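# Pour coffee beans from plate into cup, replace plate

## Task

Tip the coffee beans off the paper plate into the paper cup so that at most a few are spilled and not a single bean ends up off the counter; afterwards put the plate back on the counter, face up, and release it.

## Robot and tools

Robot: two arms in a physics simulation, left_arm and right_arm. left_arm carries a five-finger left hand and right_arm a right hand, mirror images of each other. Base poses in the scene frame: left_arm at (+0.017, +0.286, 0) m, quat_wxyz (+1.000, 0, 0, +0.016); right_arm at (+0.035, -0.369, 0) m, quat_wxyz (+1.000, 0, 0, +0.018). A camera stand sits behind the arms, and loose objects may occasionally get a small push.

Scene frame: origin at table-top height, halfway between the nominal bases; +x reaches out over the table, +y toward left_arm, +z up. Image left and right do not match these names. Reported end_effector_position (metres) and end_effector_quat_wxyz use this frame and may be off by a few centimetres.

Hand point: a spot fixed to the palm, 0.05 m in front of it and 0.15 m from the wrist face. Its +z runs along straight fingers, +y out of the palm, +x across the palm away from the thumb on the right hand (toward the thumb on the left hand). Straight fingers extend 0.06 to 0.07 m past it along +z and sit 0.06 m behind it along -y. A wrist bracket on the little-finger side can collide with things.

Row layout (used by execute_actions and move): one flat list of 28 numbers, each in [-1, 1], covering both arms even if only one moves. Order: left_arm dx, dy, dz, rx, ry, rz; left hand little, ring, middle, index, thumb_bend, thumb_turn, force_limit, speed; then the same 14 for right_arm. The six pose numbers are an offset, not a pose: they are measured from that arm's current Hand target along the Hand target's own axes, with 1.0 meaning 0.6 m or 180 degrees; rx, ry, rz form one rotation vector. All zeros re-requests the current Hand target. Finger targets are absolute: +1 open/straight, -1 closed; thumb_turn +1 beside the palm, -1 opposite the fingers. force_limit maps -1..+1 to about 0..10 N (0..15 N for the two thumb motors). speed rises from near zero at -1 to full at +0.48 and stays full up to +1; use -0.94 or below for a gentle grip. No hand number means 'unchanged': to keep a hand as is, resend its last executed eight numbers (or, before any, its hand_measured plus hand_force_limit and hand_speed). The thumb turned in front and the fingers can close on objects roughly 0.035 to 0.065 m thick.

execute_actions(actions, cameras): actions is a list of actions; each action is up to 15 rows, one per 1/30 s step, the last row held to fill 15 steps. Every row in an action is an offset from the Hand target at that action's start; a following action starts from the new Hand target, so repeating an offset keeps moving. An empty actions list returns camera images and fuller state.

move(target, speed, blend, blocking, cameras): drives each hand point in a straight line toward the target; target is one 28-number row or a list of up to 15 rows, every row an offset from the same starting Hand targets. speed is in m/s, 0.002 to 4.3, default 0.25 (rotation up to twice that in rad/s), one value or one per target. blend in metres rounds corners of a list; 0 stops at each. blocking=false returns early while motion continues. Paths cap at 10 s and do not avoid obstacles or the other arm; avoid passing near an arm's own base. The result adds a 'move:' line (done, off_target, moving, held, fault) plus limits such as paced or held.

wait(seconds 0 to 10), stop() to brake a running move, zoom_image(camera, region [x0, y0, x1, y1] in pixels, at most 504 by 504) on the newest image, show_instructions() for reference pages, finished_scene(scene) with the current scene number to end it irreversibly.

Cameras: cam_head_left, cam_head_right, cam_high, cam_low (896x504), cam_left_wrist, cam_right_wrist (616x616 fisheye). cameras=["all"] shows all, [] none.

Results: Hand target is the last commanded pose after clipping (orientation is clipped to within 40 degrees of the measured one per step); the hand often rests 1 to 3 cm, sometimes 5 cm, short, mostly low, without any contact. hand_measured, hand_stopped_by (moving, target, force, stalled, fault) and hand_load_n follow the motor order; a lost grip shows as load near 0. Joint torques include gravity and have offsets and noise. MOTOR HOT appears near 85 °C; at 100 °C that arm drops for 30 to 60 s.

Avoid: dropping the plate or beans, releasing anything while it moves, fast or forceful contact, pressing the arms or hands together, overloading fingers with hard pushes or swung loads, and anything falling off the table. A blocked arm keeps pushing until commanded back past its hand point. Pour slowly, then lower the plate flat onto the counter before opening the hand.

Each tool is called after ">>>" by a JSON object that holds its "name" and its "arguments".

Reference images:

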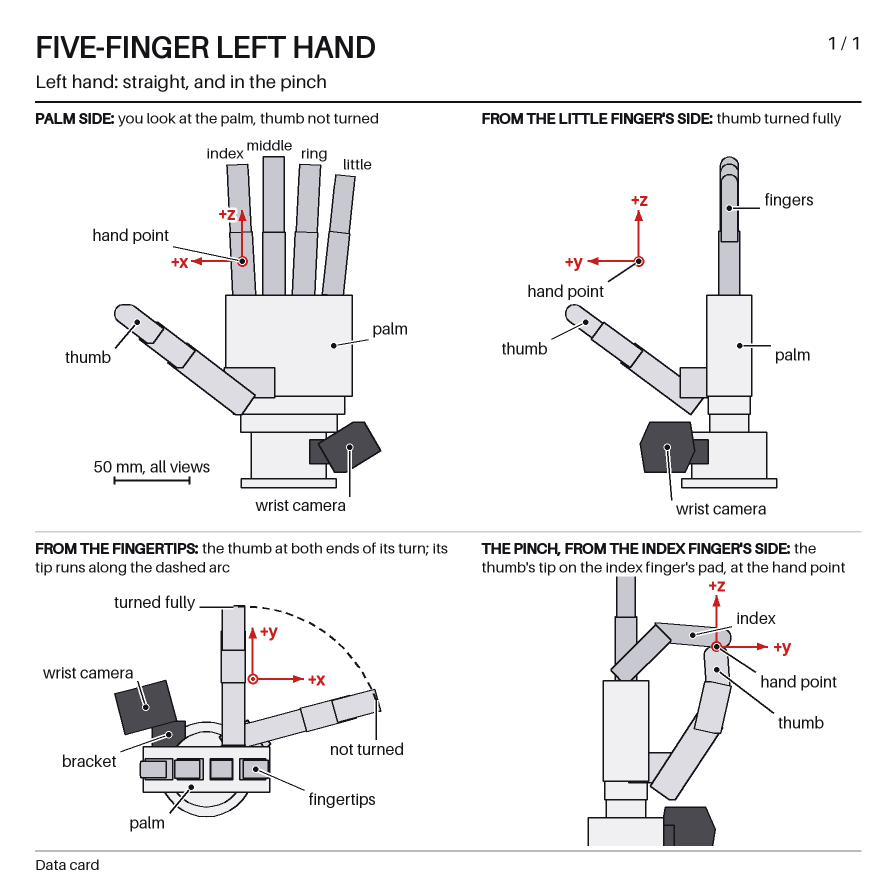

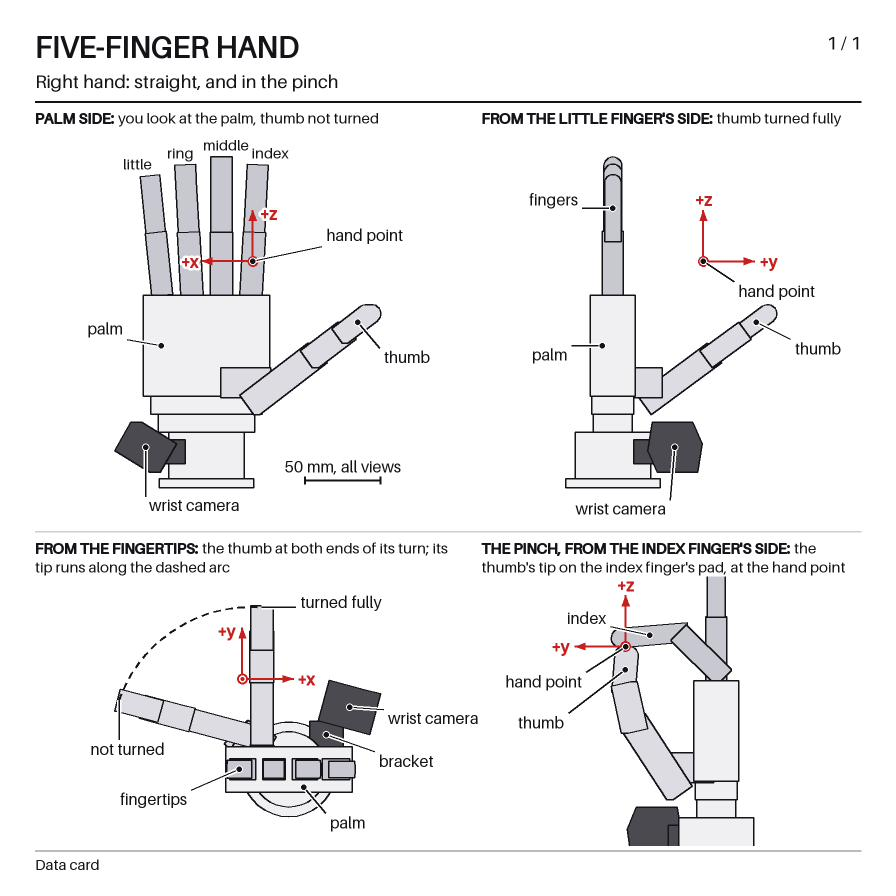

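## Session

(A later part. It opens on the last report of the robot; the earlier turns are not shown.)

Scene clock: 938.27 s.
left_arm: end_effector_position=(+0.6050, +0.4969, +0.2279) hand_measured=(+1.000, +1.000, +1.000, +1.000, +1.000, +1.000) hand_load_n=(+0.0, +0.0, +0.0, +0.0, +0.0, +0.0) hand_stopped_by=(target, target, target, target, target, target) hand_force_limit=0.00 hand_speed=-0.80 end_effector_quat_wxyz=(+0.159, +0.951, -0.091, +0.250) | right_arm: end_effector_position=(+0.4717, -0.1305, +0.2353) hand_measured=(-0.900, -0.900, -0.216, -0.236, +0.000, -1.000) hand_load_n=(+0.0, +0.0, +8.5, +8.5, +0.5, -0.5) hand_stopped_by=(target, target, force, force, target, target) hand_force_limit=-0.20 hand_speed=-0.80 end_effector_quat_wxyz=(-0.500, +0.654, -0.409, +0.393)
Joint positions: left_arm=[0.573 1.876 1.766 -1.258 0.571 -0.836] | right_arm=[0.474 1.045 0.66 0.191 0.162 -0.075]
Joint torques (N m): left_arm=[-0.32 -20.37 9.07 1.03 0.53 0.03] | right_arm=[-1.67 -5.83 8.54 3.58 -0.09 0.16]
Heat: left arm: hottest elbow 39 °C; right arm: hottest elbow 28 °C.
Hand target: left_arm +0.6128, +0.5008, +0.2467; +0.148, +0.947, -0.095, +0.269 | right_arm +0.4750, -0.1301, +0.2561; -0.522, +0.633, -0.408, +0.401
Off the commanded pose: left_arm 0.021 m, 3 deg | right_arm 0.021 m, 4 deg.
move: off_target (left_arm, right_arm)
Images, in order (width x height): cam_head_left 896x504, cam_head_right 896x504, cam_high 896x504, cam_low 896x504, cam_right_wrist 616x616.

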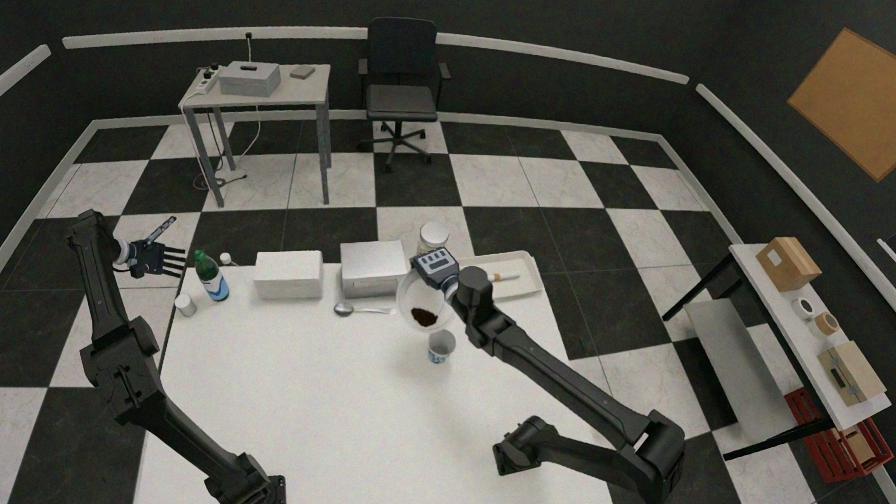

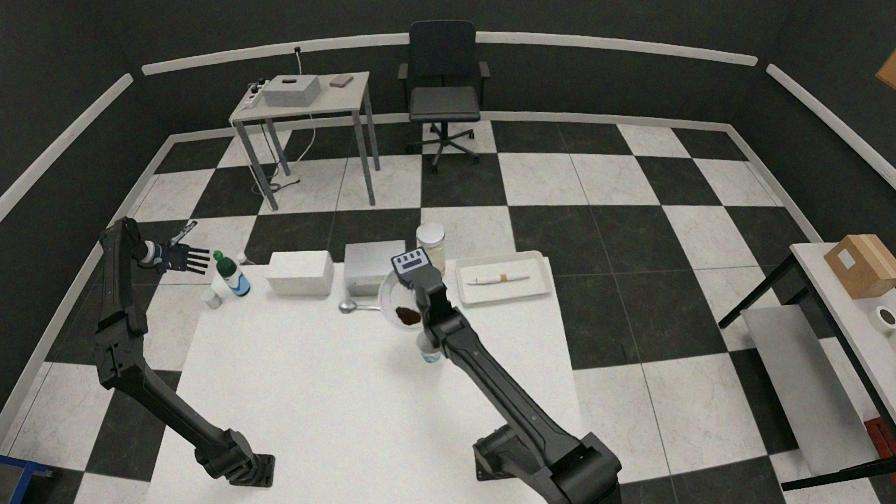

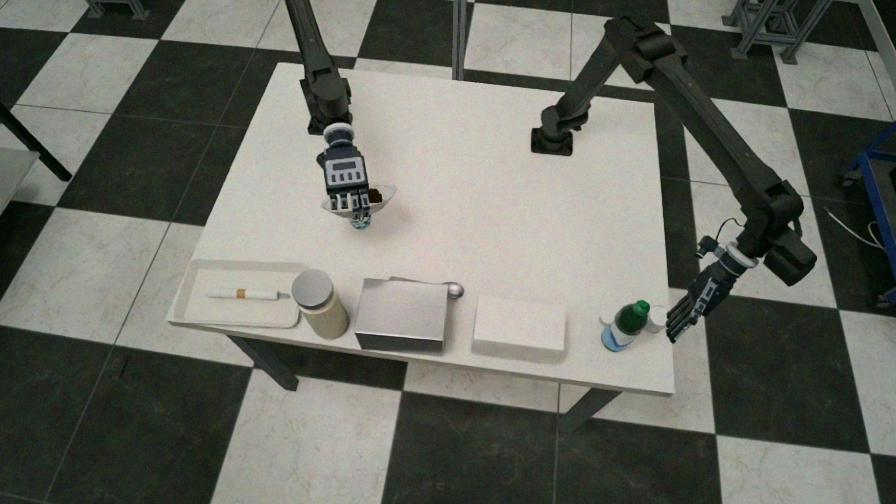

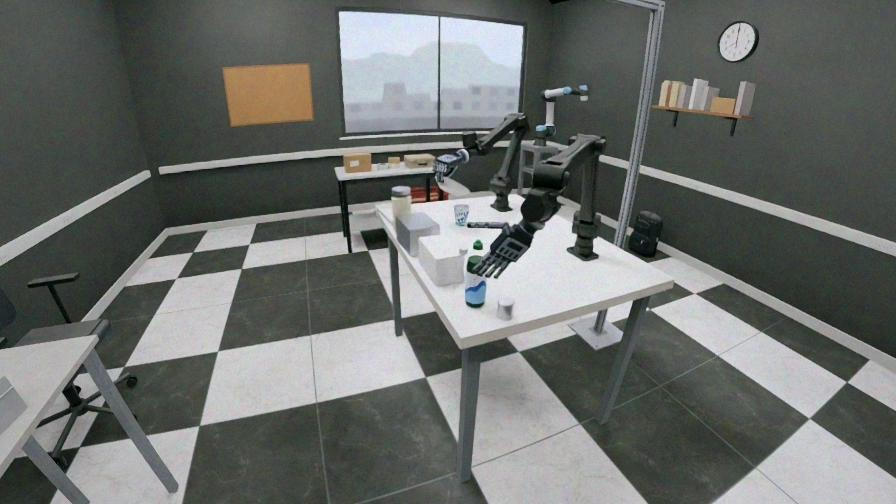

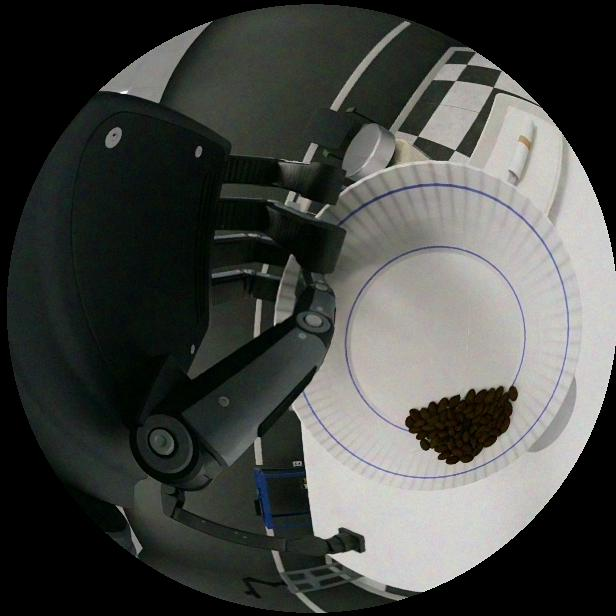

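>>> {"name": "move", "arguments": {"target": [0,0,0,0,0,0,1,1,1,1,1,1,0,-0.8,-0.0018,-0.0247,-0.0412,0.0698,-0.0171,0.0250,-0.9,-0.9,-0.3,-0.3,0,-1,-0.2,-0.8], "cameras": ["cam_head_left","cam_high","cam_low","cam_right_wrist"], "speed": 0.06}}

>>> {"name": "zoom_image", "arguments": {"camera": "cam_right_wrist", "region": [180, 120, 600, 540]}}

>>> {"name": "zoom_image", "arguments": {"camera": "cam_low", "region": [425, 150, 495, 220]}}

>>> {"name": "zoom_image", "arguments": {"camera": "cam_high", "region": [310, 150, 430, 250]}}

>>> {"name": "zoom_image", "arguments": {"camera": "cam_head_left", "region": [360, 240, 500, 380]}}

Scene clock: 1002.07 s.
left_arm: end_effector_position=(+0.6050, +0.4969, +0.2279) hand_measured=(+1.000, +1.000, +1.000, +1.000, +1.000, +1.000) hand_load_n=(+0.0, +0.0, +0.0, +0.0, +0.0, +0.0) hand_stopped_by=(target, target, target, target, target, target) hand_force_limit=0.00 hand_speed=-0.80 end_effector_quat_wxyz=(+0.159, +0.951, -0.091, +0.250) | right_arm: end_effector_position=(+0.4505, -0.1324, +0.2521) hand_measured=(-0.900, -0.900, -0.216, -0.236, +0.000, -1.000) hand_load_n=(+0.0, +0.0, +8.5, +8.5, +0.5, -0.5) hand_stopped_by=(target, target, force, force, target, target) hand_force_limit=-0.20 hand_speed=-0.80 end_effector_quat_wxyz=(+0.592, -0.591, +0.373, -0.402)
Joint positions: left_arm=[0.573 1.876 1.766 -1.258 0.571 -0.836] | right_arm=[0.453 0.981 0.502 0.503 0.077 -0.035]
Joint torques (N m): left_arm=[-0.09 -20.01 9.06 1.13 0.53 0.02] | right_arm=[-1.96 -4.13 8.2 3.55 -0.13 0.19]
Heat: left arm: hottest elbow 39 °C; right arm: hottest elbow 27 °C.
Hand target: left_arm +0.6128, +0.5008, +0.2467; +0.148, +0.947, -0.095, +0.269 | right_arm +0.4530, -0.1355, +0.2739; +0.614, -0.566, +0.372, -0.406
Off the commanded pose: left_arm 0.021 m, 3 deg | right_arm 0.022 m, 4 deg.
move: off_target (left_arm, right_arm)
Images, in order (width x height): cam_head_left 896x504, cam_high 896x504, cam_low 896x504, cam_right_wrist 616x616.

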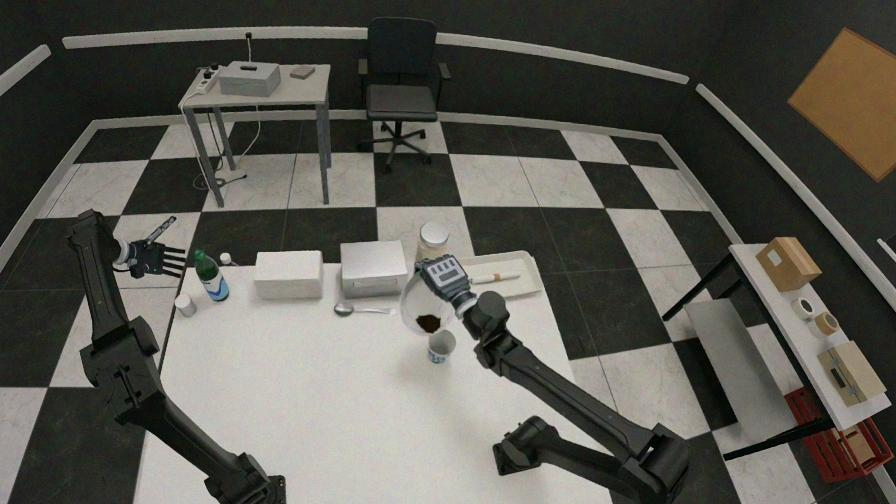

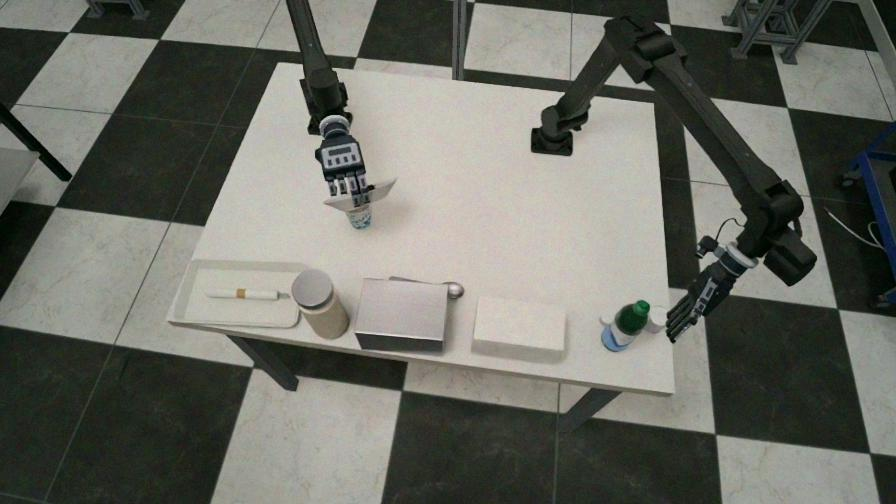

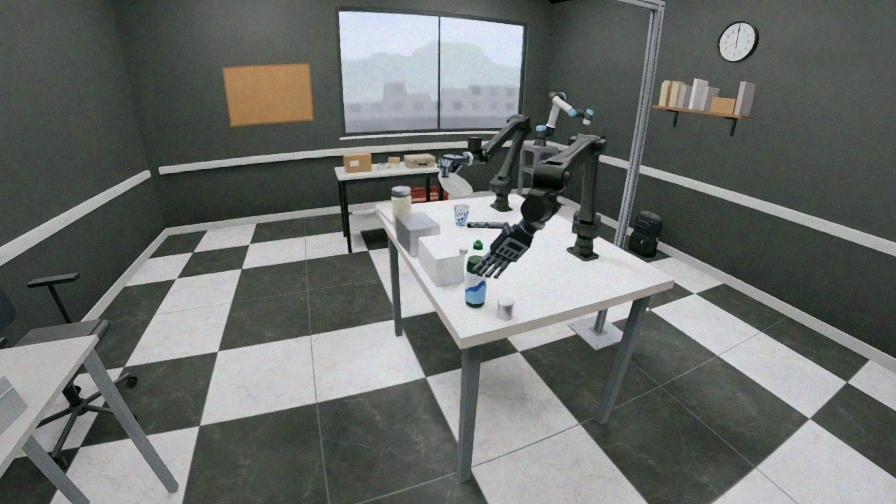

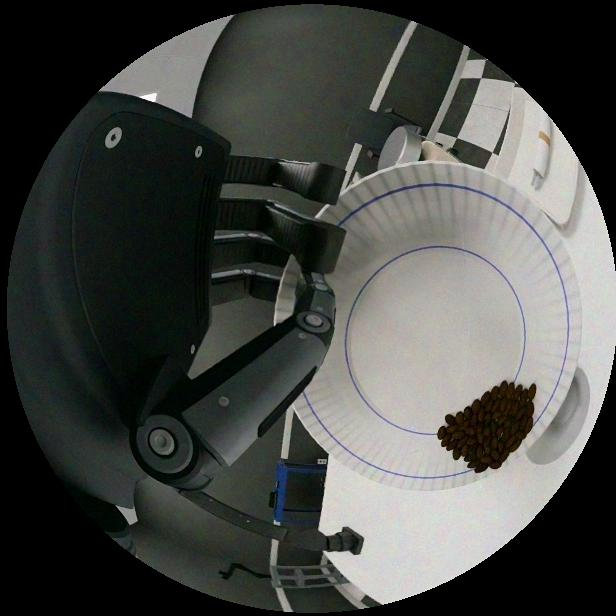

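Scaled by 1.200 from the camera's 616x616 image, which has a finer 880x880 frame.

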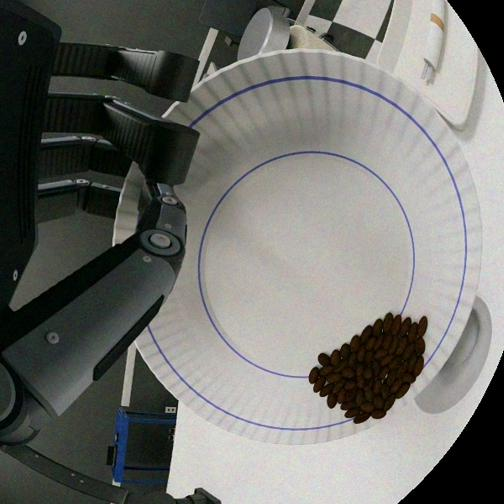

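Scaled by 7.200 from the camera's 896x504 image, which has a finer 1280x720 frame.

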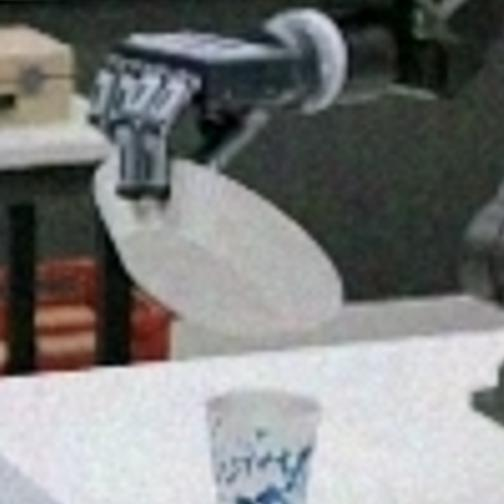

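Scaled by 4.200 from the camera's 896x504 image, which has a finer 1280x720 frame.

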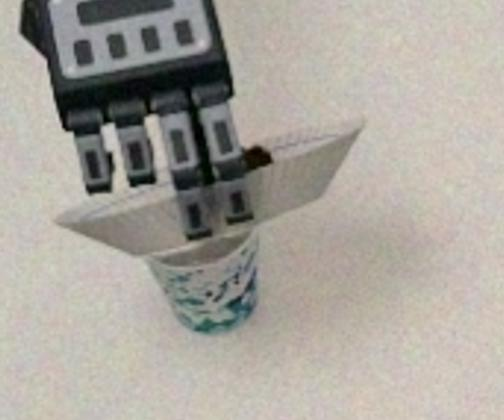

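Scaled by 3.600 from the camera's 896x504 image, which has a finer 1280x720 frame.

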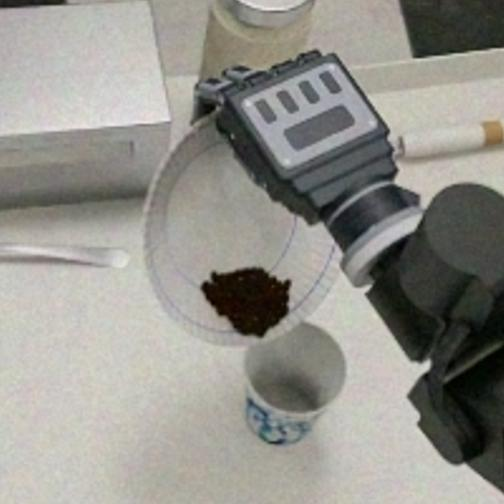

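>>> {"name": "move", "arguments": {"target": [0,0,0,0,0,0,1,1,1,1,1,1,0,-0.8,0.0373,-0.0098,-0.0372,0.0454,-0.0247,0.0233,-0.9,-0.9,-0.3,-0.3,0,-1,-0.2,-0.8], "cameras": ["cam_head_left","cam_high","cam_low","cam_right_wrist"], "speed": 0.05}}

>>> {"name": "zoom_image", "arguments": {"camera": "cam_right_wrist", "region": [180, 120, 600, 540]}}

>>> {"name": "zoom_image", "arguments": {"camera": "cam_low", "region": [425, 150, 495, 220]}}

>>> {"name": "zoom_image", "arguments": {"camera": "cam_high", "region": [310, 150, 430, 250]}}

>>> {"name": "zoom_image", "arguments": {"camera": "cam_head_left", "region": [360, 240, 500, 380]}}

Scene clock: 1048.40 s.
left_arm: end_effector_position=(+0.6050, +0.4969, +0.2279) hand_measured=(+1.000, +1.000, +1.000, +1.000, +1.000, +1.000) hand_load_n=(+0.0, +0.0, +0.0, +0.0, +0.0, +0.0) hand_stopped_by=(target, target, target, target, target, target) hand_force_limit=0.00 hand_speed=-0.80 end_effector_quat_wxyz=(+0.159, +0.951, -0.091, +0.250) | right_arm: end_effector_position=(+0.4413, -0.1651, +0.2623) hand_measured=(-0.900, -0.900, -0.216, -0.236, +0.000, -1.000) hand_load_n=(+0.0, +0.0, +8.5, +9.0, +0.5, -1.0) hand_stopped_by=(target, target, force, force, target, target) hand_force_limit=-0.20 hand_speed=-0.80 end_effector_quat_wxyz=(+0.665, -0.541, +0.342, -0.385)
Joint positions: left_arm=[0.573 1.876 1.766 -1.258 0.571 -0.836] | right_arm=[0.286 0.97 0.39 0.763 -0.158 0.067]
Joint torques (N m): left_arm=[-0.26 -20.07 9.09 1.05 0.52 0.02] | right_arm=[-1.67 -2.32 7.65 3.48 -0.07 0.15]
Heat: left arm: hottest elbow 39 °C; right arm: hottest elbow 27 °C.
Hand target: left_arm +0.6128, +0.5008, +0.2467; +0.148, +0.947, -0.095, +0.269 | right_arm +0.4409, -0.1650, +0.2780; +0.681, -0.522, +0.338, -0.386
Off the commanded pose: left_arm 0.021 m, 3 deg | right_arm 0.016 m, 3 deg.
move: off_target (left_arm, right_arm)
Images, in order (width x height): cam_head_left 896x504, cam_high 896x504, cam_low 896x504, cam_right_wrist 616x616.

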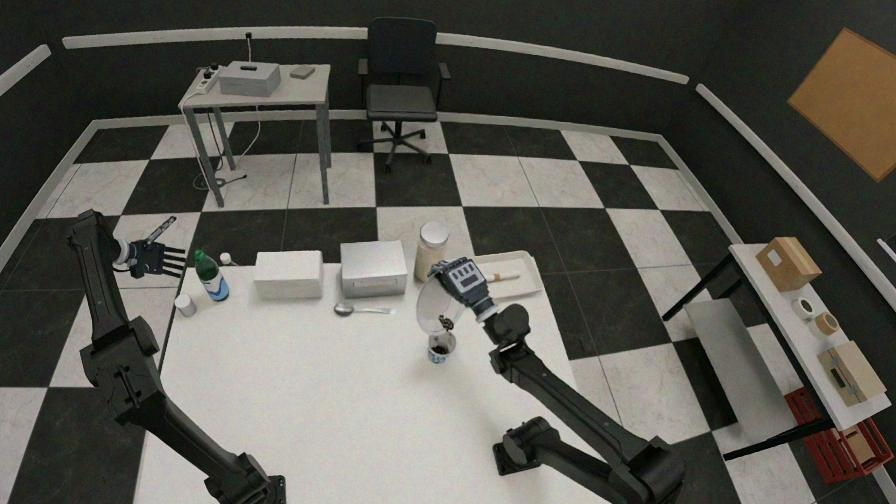

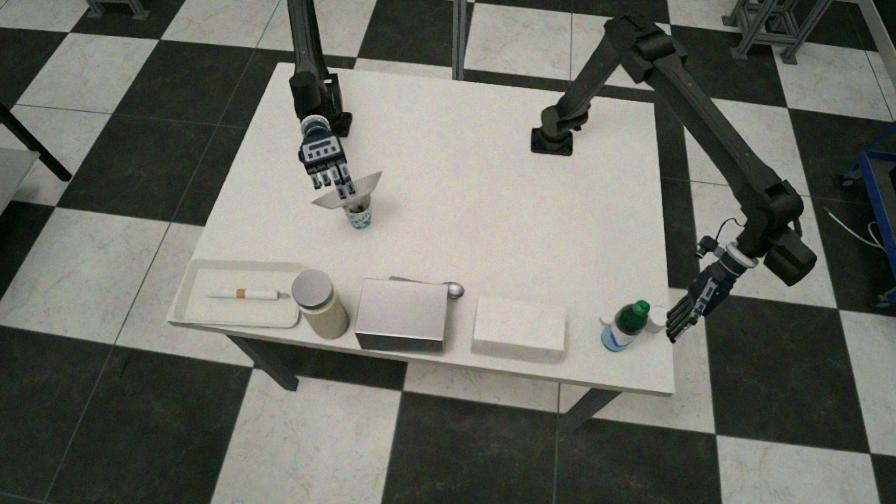

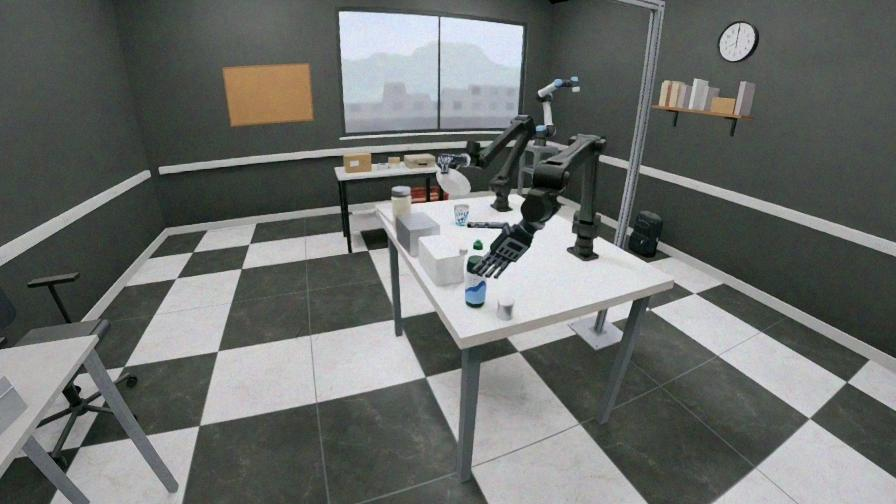

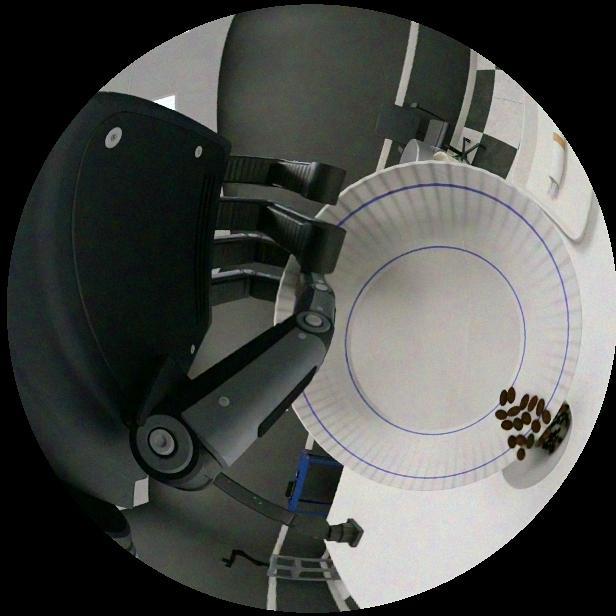

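Scaled by 1.200 from the camera's 616x616 image, which has a finer 880x880 frame.

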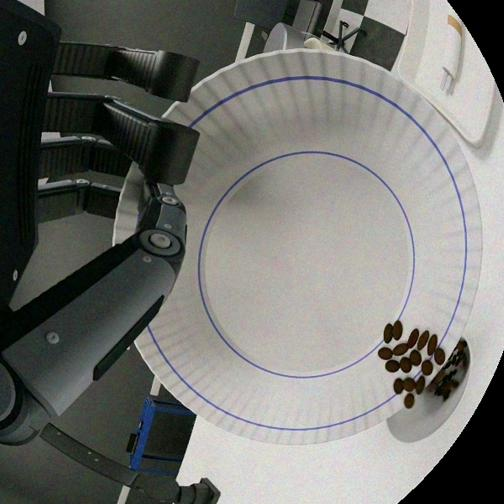

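Scaled by 7.200 from the camera's 896x504 image, which has a finer 1280x720 frame.

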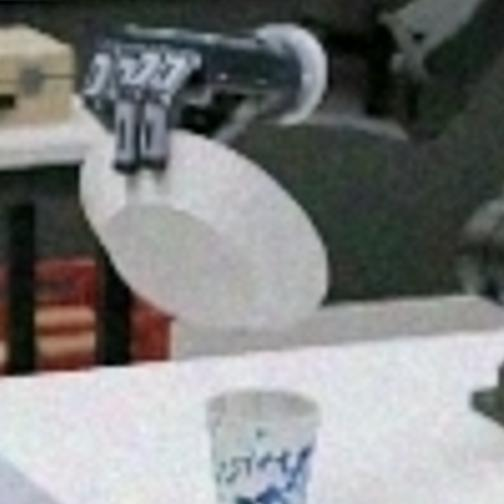

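Scaled by 4.200 from the camera's 896x504 image, which has a finer 1280x720 frame.

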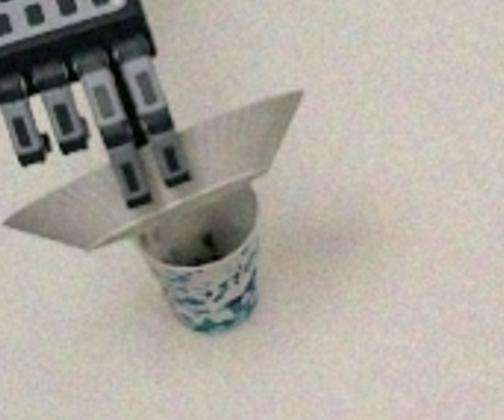

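Scaled by 3.600 from the camera's 896x504 image, which has a finer 1280x720 frame.

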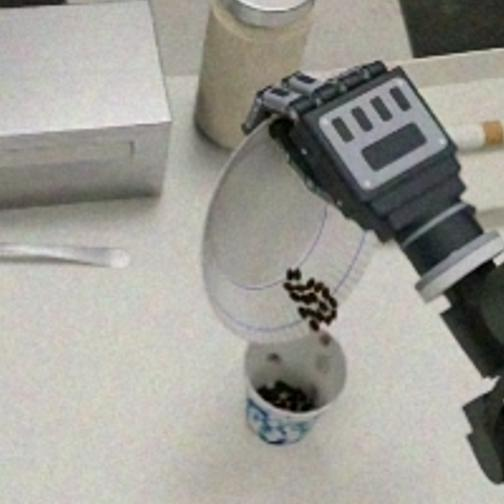

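>>> {"name": "move", "arguments": {"target": [0,0,0,0,0,0,1,1,1,1,1,1,0,-0.8,-0.0072,-0.0267,-0.0510,0.0693,-0.0040,0.0008,-0.9,-0.9,-0.3,-0.3,0,-1,-0.2,-0.8], "cameras": ["cam_head_left","cam_high","cam_low","cam_right_wrist"], "speed": 0.06}}

>>> {"name": "zoom_image", "arguments": {"camera": "cam_right_wrist", "region": [180, 120, 600, 540]}}

>>> {"name": "zoom_image", "arguments": {"camera": "cam_high", "region": [310, 150, 430, 250]}}

>>> {"name": "zoom_image", "arguments": {"camera": "cam_head_left", "region": [360, 240, 500, 380]}}

Scene clock: 1076.47 s.
left_arm: end_effector_position=(+0.6050, +0.4969, +0.2279) hand_measured=(+1.000, +1.000, +1.000, +1.000, +1.000, +1.000) hand_load_n=(+0.0, +0.0, +0.0, +0.0, -0.5, +0.0) hand_stopped_by=(target, target, target, target, target, target) hand_force_limit=0.00 hand_speed=-0.80 end_effector_quat_wxyz=(+0.159, +0.951, -0.091, +0.250) | right_arm: end_effector_position=(+0.4079, -0.1739, +0.2776) hand_measured=(-0.900, -0.900, -0.216, -0.236, +0.000, -1.000) hand_load_n=(+0.0, +0.0, +8.0, +8.5, +0.5, -0.5) hand_stopped_by=(target, target, force, force, target, target) hand_force_limit=-0.20 hand_speed=-0.80 end_effector_quat_wxyz=(+0.727, -0.464, +0.289, -0.416)
Joint positions: left_arm=[0.573 1.876 1.766 -1.258 0.571 -0.836] | right_arm=[0.286 1.013 0.249 1.184 -0.158 0.107]
Joint torques (N m): left_arm=[-0.26 -20.31 9.11 1.03 0.52 0.03] | right_arm=[-1.96 -0.5 6.71 3.21 0.16 0.2]
Heat: left arm: hottest elbow 39 °C; right arm: hottest elbow 27 °C.
Hand target: left_arm +0.6128, +0.5008, +0.2467; +0.148, +0.947, -0.095, +0.269 | right_arm +0.4096, -0.1774, +0.2870; +0.736, -0.447, +0.291, -0.417
Off the commanded pose: left_arm 0.021 m, 3 deg | right_arm 0.010 m, 2 deg.
move: off_target (left_arm)
Images, in order (width x height): cam_head_left 896x504, cam_high 896x504, cam_low 896x504, cam_right_wrist 616x616.

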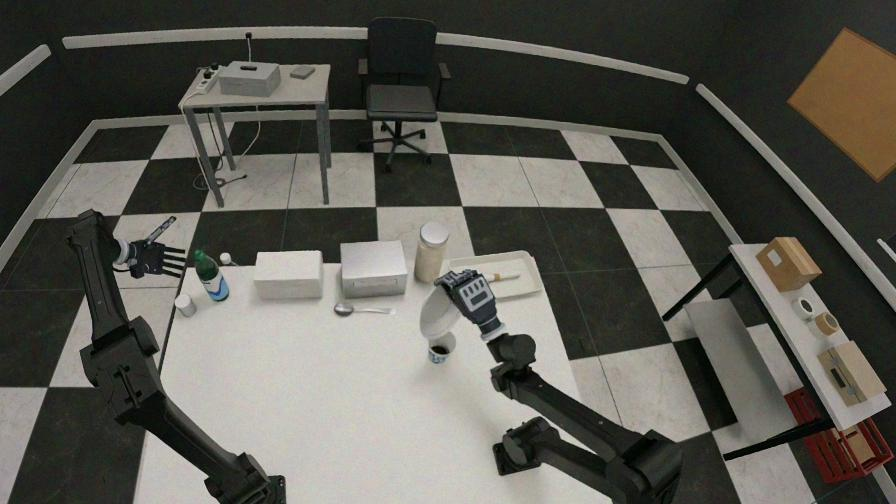

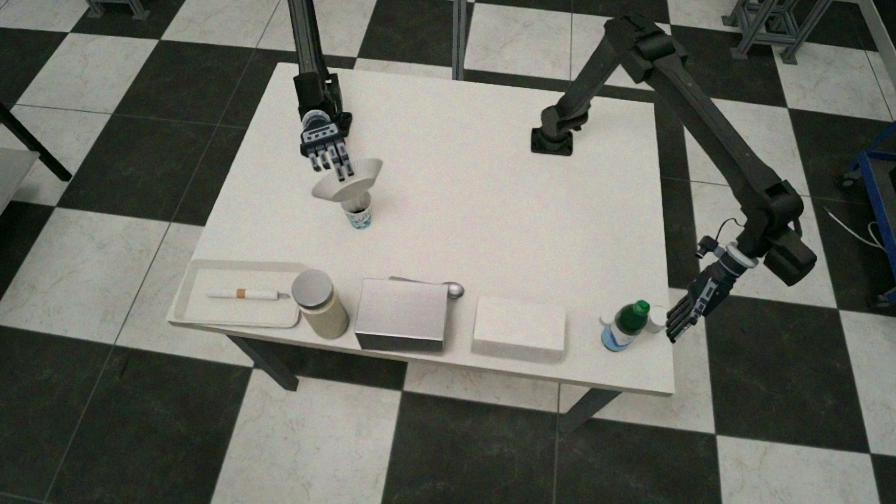

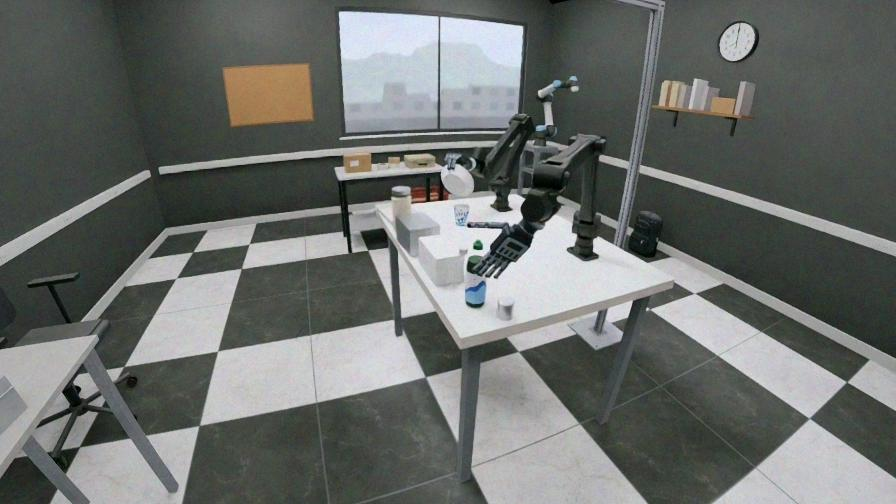

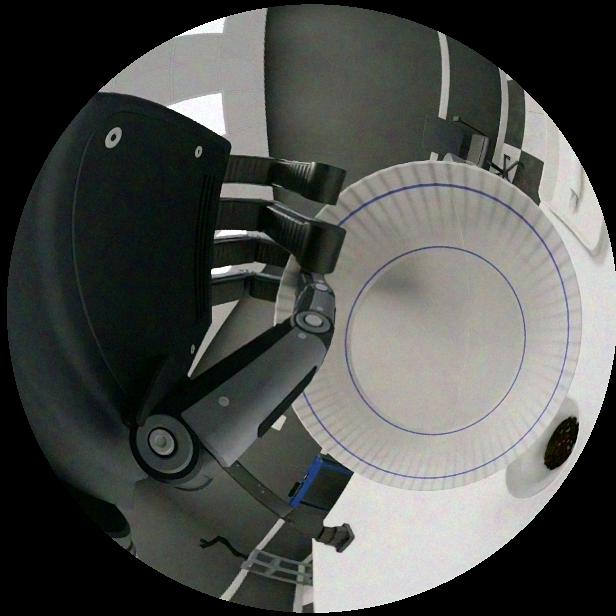

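Scaled by 1.200 from the camera's 616x616 image, which has a finer 880x880 frame.

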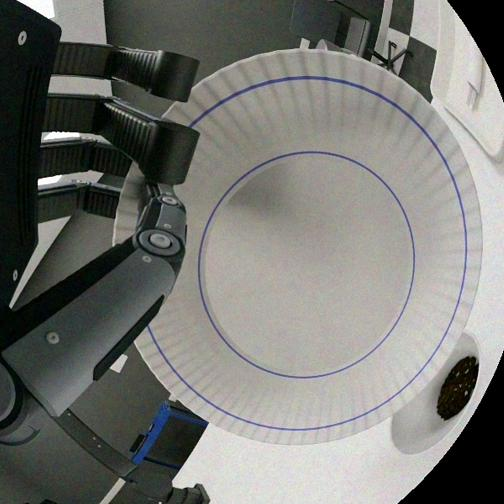

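Scaled by 4.200 from the camera's 896x504 image, which has a finer 1280x720 frame.

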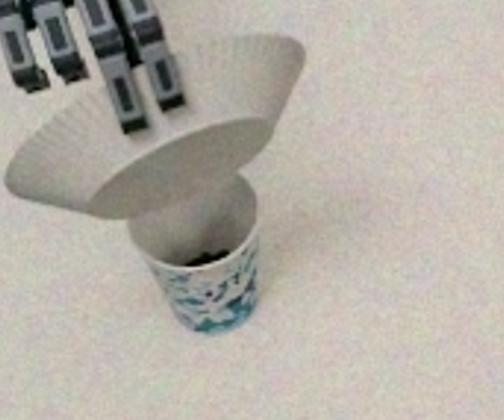

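Scaled by 3.600 from the camera's 896x504 image, which has a finer 1280x720 frame.

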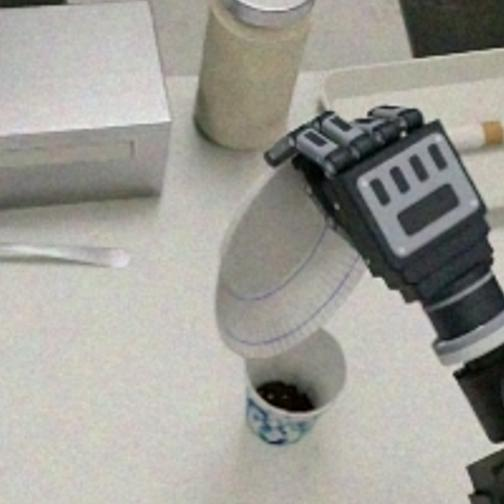

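>>> {"name": "move", "arguments": {"target": [[0,0,0,0,0,0,1,1,1,1,1,1,0,-0.8,-0.0056,-0.0900,0.0432,0,0,0,-0.9,-0.9,-0.3,-0.3,0,-1,-0.2,-0.8],[0,0,0,0,0,0,1,1,1,1,1,1,0,-0.8,0.4875,0.1040,-0.3260,-0.4291,0.3168,0.0798,-0.9,-0.9,-0.3,-0.3,0,-1,-0.2,-0.8]], "cameras": ["cam_head_left","cam_high","cam_low","cam_right_wrist"], "speed": 0.2, "blend": 0.02}}

>>> {"name": "zoom_image", "arguments": {"camera": "cam_low", "region": [400, 130, 500, 230]}}

>>> {"name": "zoom_image", "arguments": {"camera": "cam_high", "region": [180, 120, 440, 300]}}

Scene clock: 1112.53 s.
left_arm: end_effector_position=(+0.6050, +0.4969, +0.2279) hand_measured=(+1.000, +1.000, +1.000, +1.000, +1.000, +1.000) hand_load_n=(+0.0, +0.0, +0.0, +0.0, +0.0, +0.0) hand_stopped_by=(target, target, target, target, target, target) hand_force_limit=0.00 hand_speed=-0.80 end_effector_quat_wxyz=(+0.159, +0.951, -0.091, +0.250) | right_arm: end_effector_position=(+0.4022, -0.4906, +0.1123) hand_measured=(-0.900, -0.900, -0.216, -0.236, +0.000, -1.000) hand_load_n=(+0.0, +0.5, +8.5, +8.5, +0.5, -0.5) hand_stopped_by=(target, target, force, force, target, target) hand_force_limit=-0.20 hand_speed=-0.80 end_effector_quat_wxyz=(+0.133, -0.511, +0.824, -0.204)
Joint positions: left_arm=[0.573 1.876 1.766 -1.258 0.571 -0.836] | right_arm=[-0.435 1.211 0.858 -0.726 0.017 0.057]
Joint torques (N m): left_arm=[-0.15 -20.25 9.05 1.06 0.5 0.05] | right_arm=[-1.96 -5.3 11.33 1.11 0.1 -0.26]
Heat: left arm: hottest elbow 40 °C; right arm: hottest elbow 27 °C.
Hand target: left_arm +0.6128, +0.5008, +0.2467; +0.148, +0.947, -0.095, +0.269 | right_arm +0.4165, -0.4985, +0.1302; +0.139, -0.519, +0.815, -0.218
Off the commanded pose: left_arm 0.021 m, 3 deg | right_arm 0.024 m, 2 deg.
move: off_target (left_arm, right_arm)
Images, in order (width x height): cam_head_left 896x504, cam_high 896x504, cam_low 896x504, cam_right_wrist 616x616.

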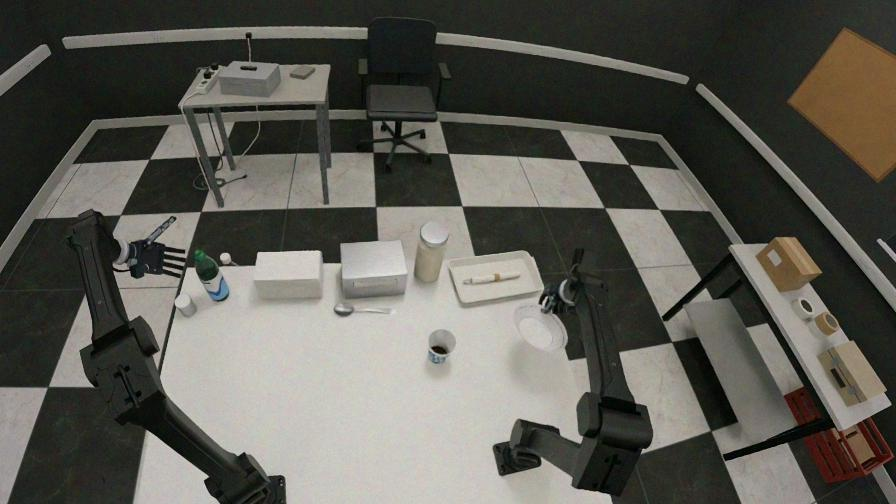

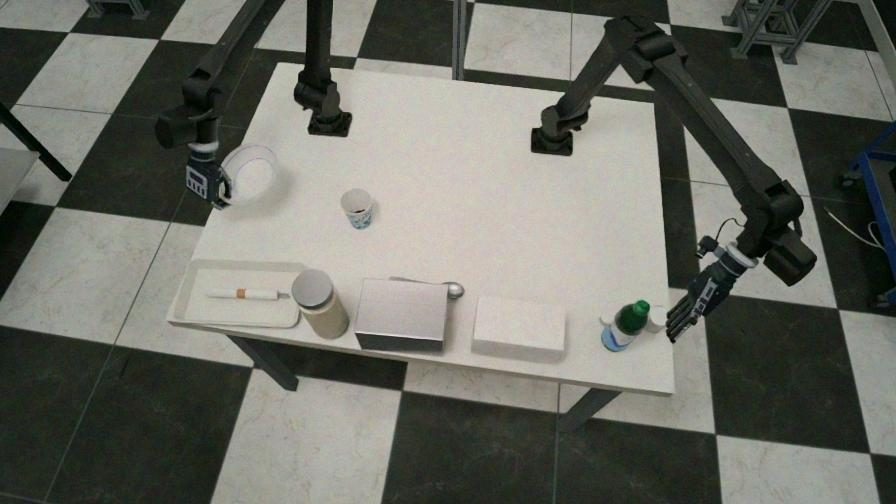

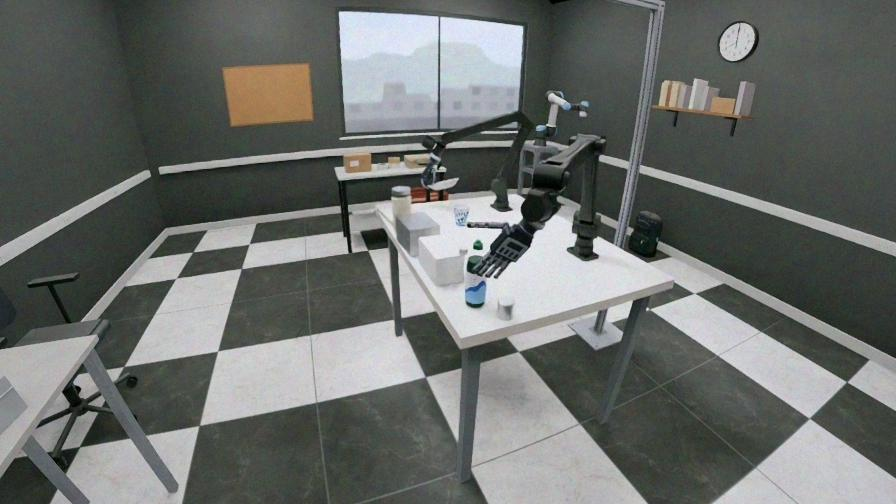

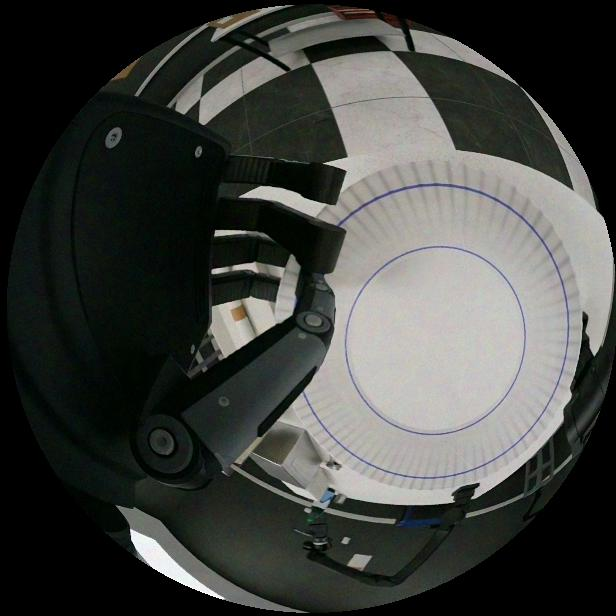

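Scaled by 5.040 from the camera's 896x504 image, which has a finer 1280x720 frame.

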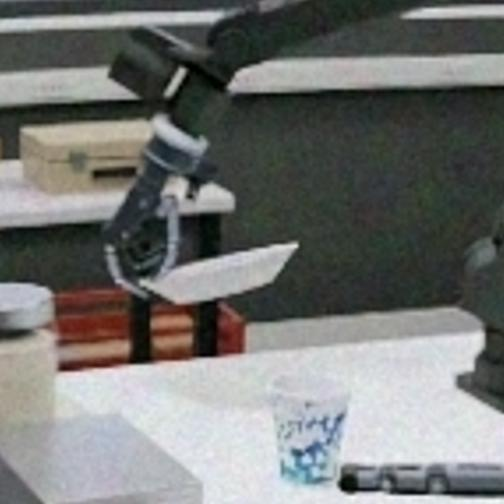

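Scaled by 1.938 from the camera's 896x504 image, which has a finer 1280x720 frame.

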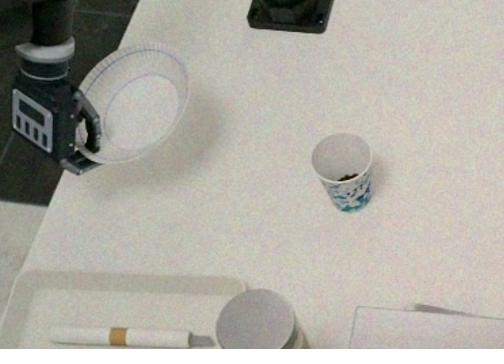

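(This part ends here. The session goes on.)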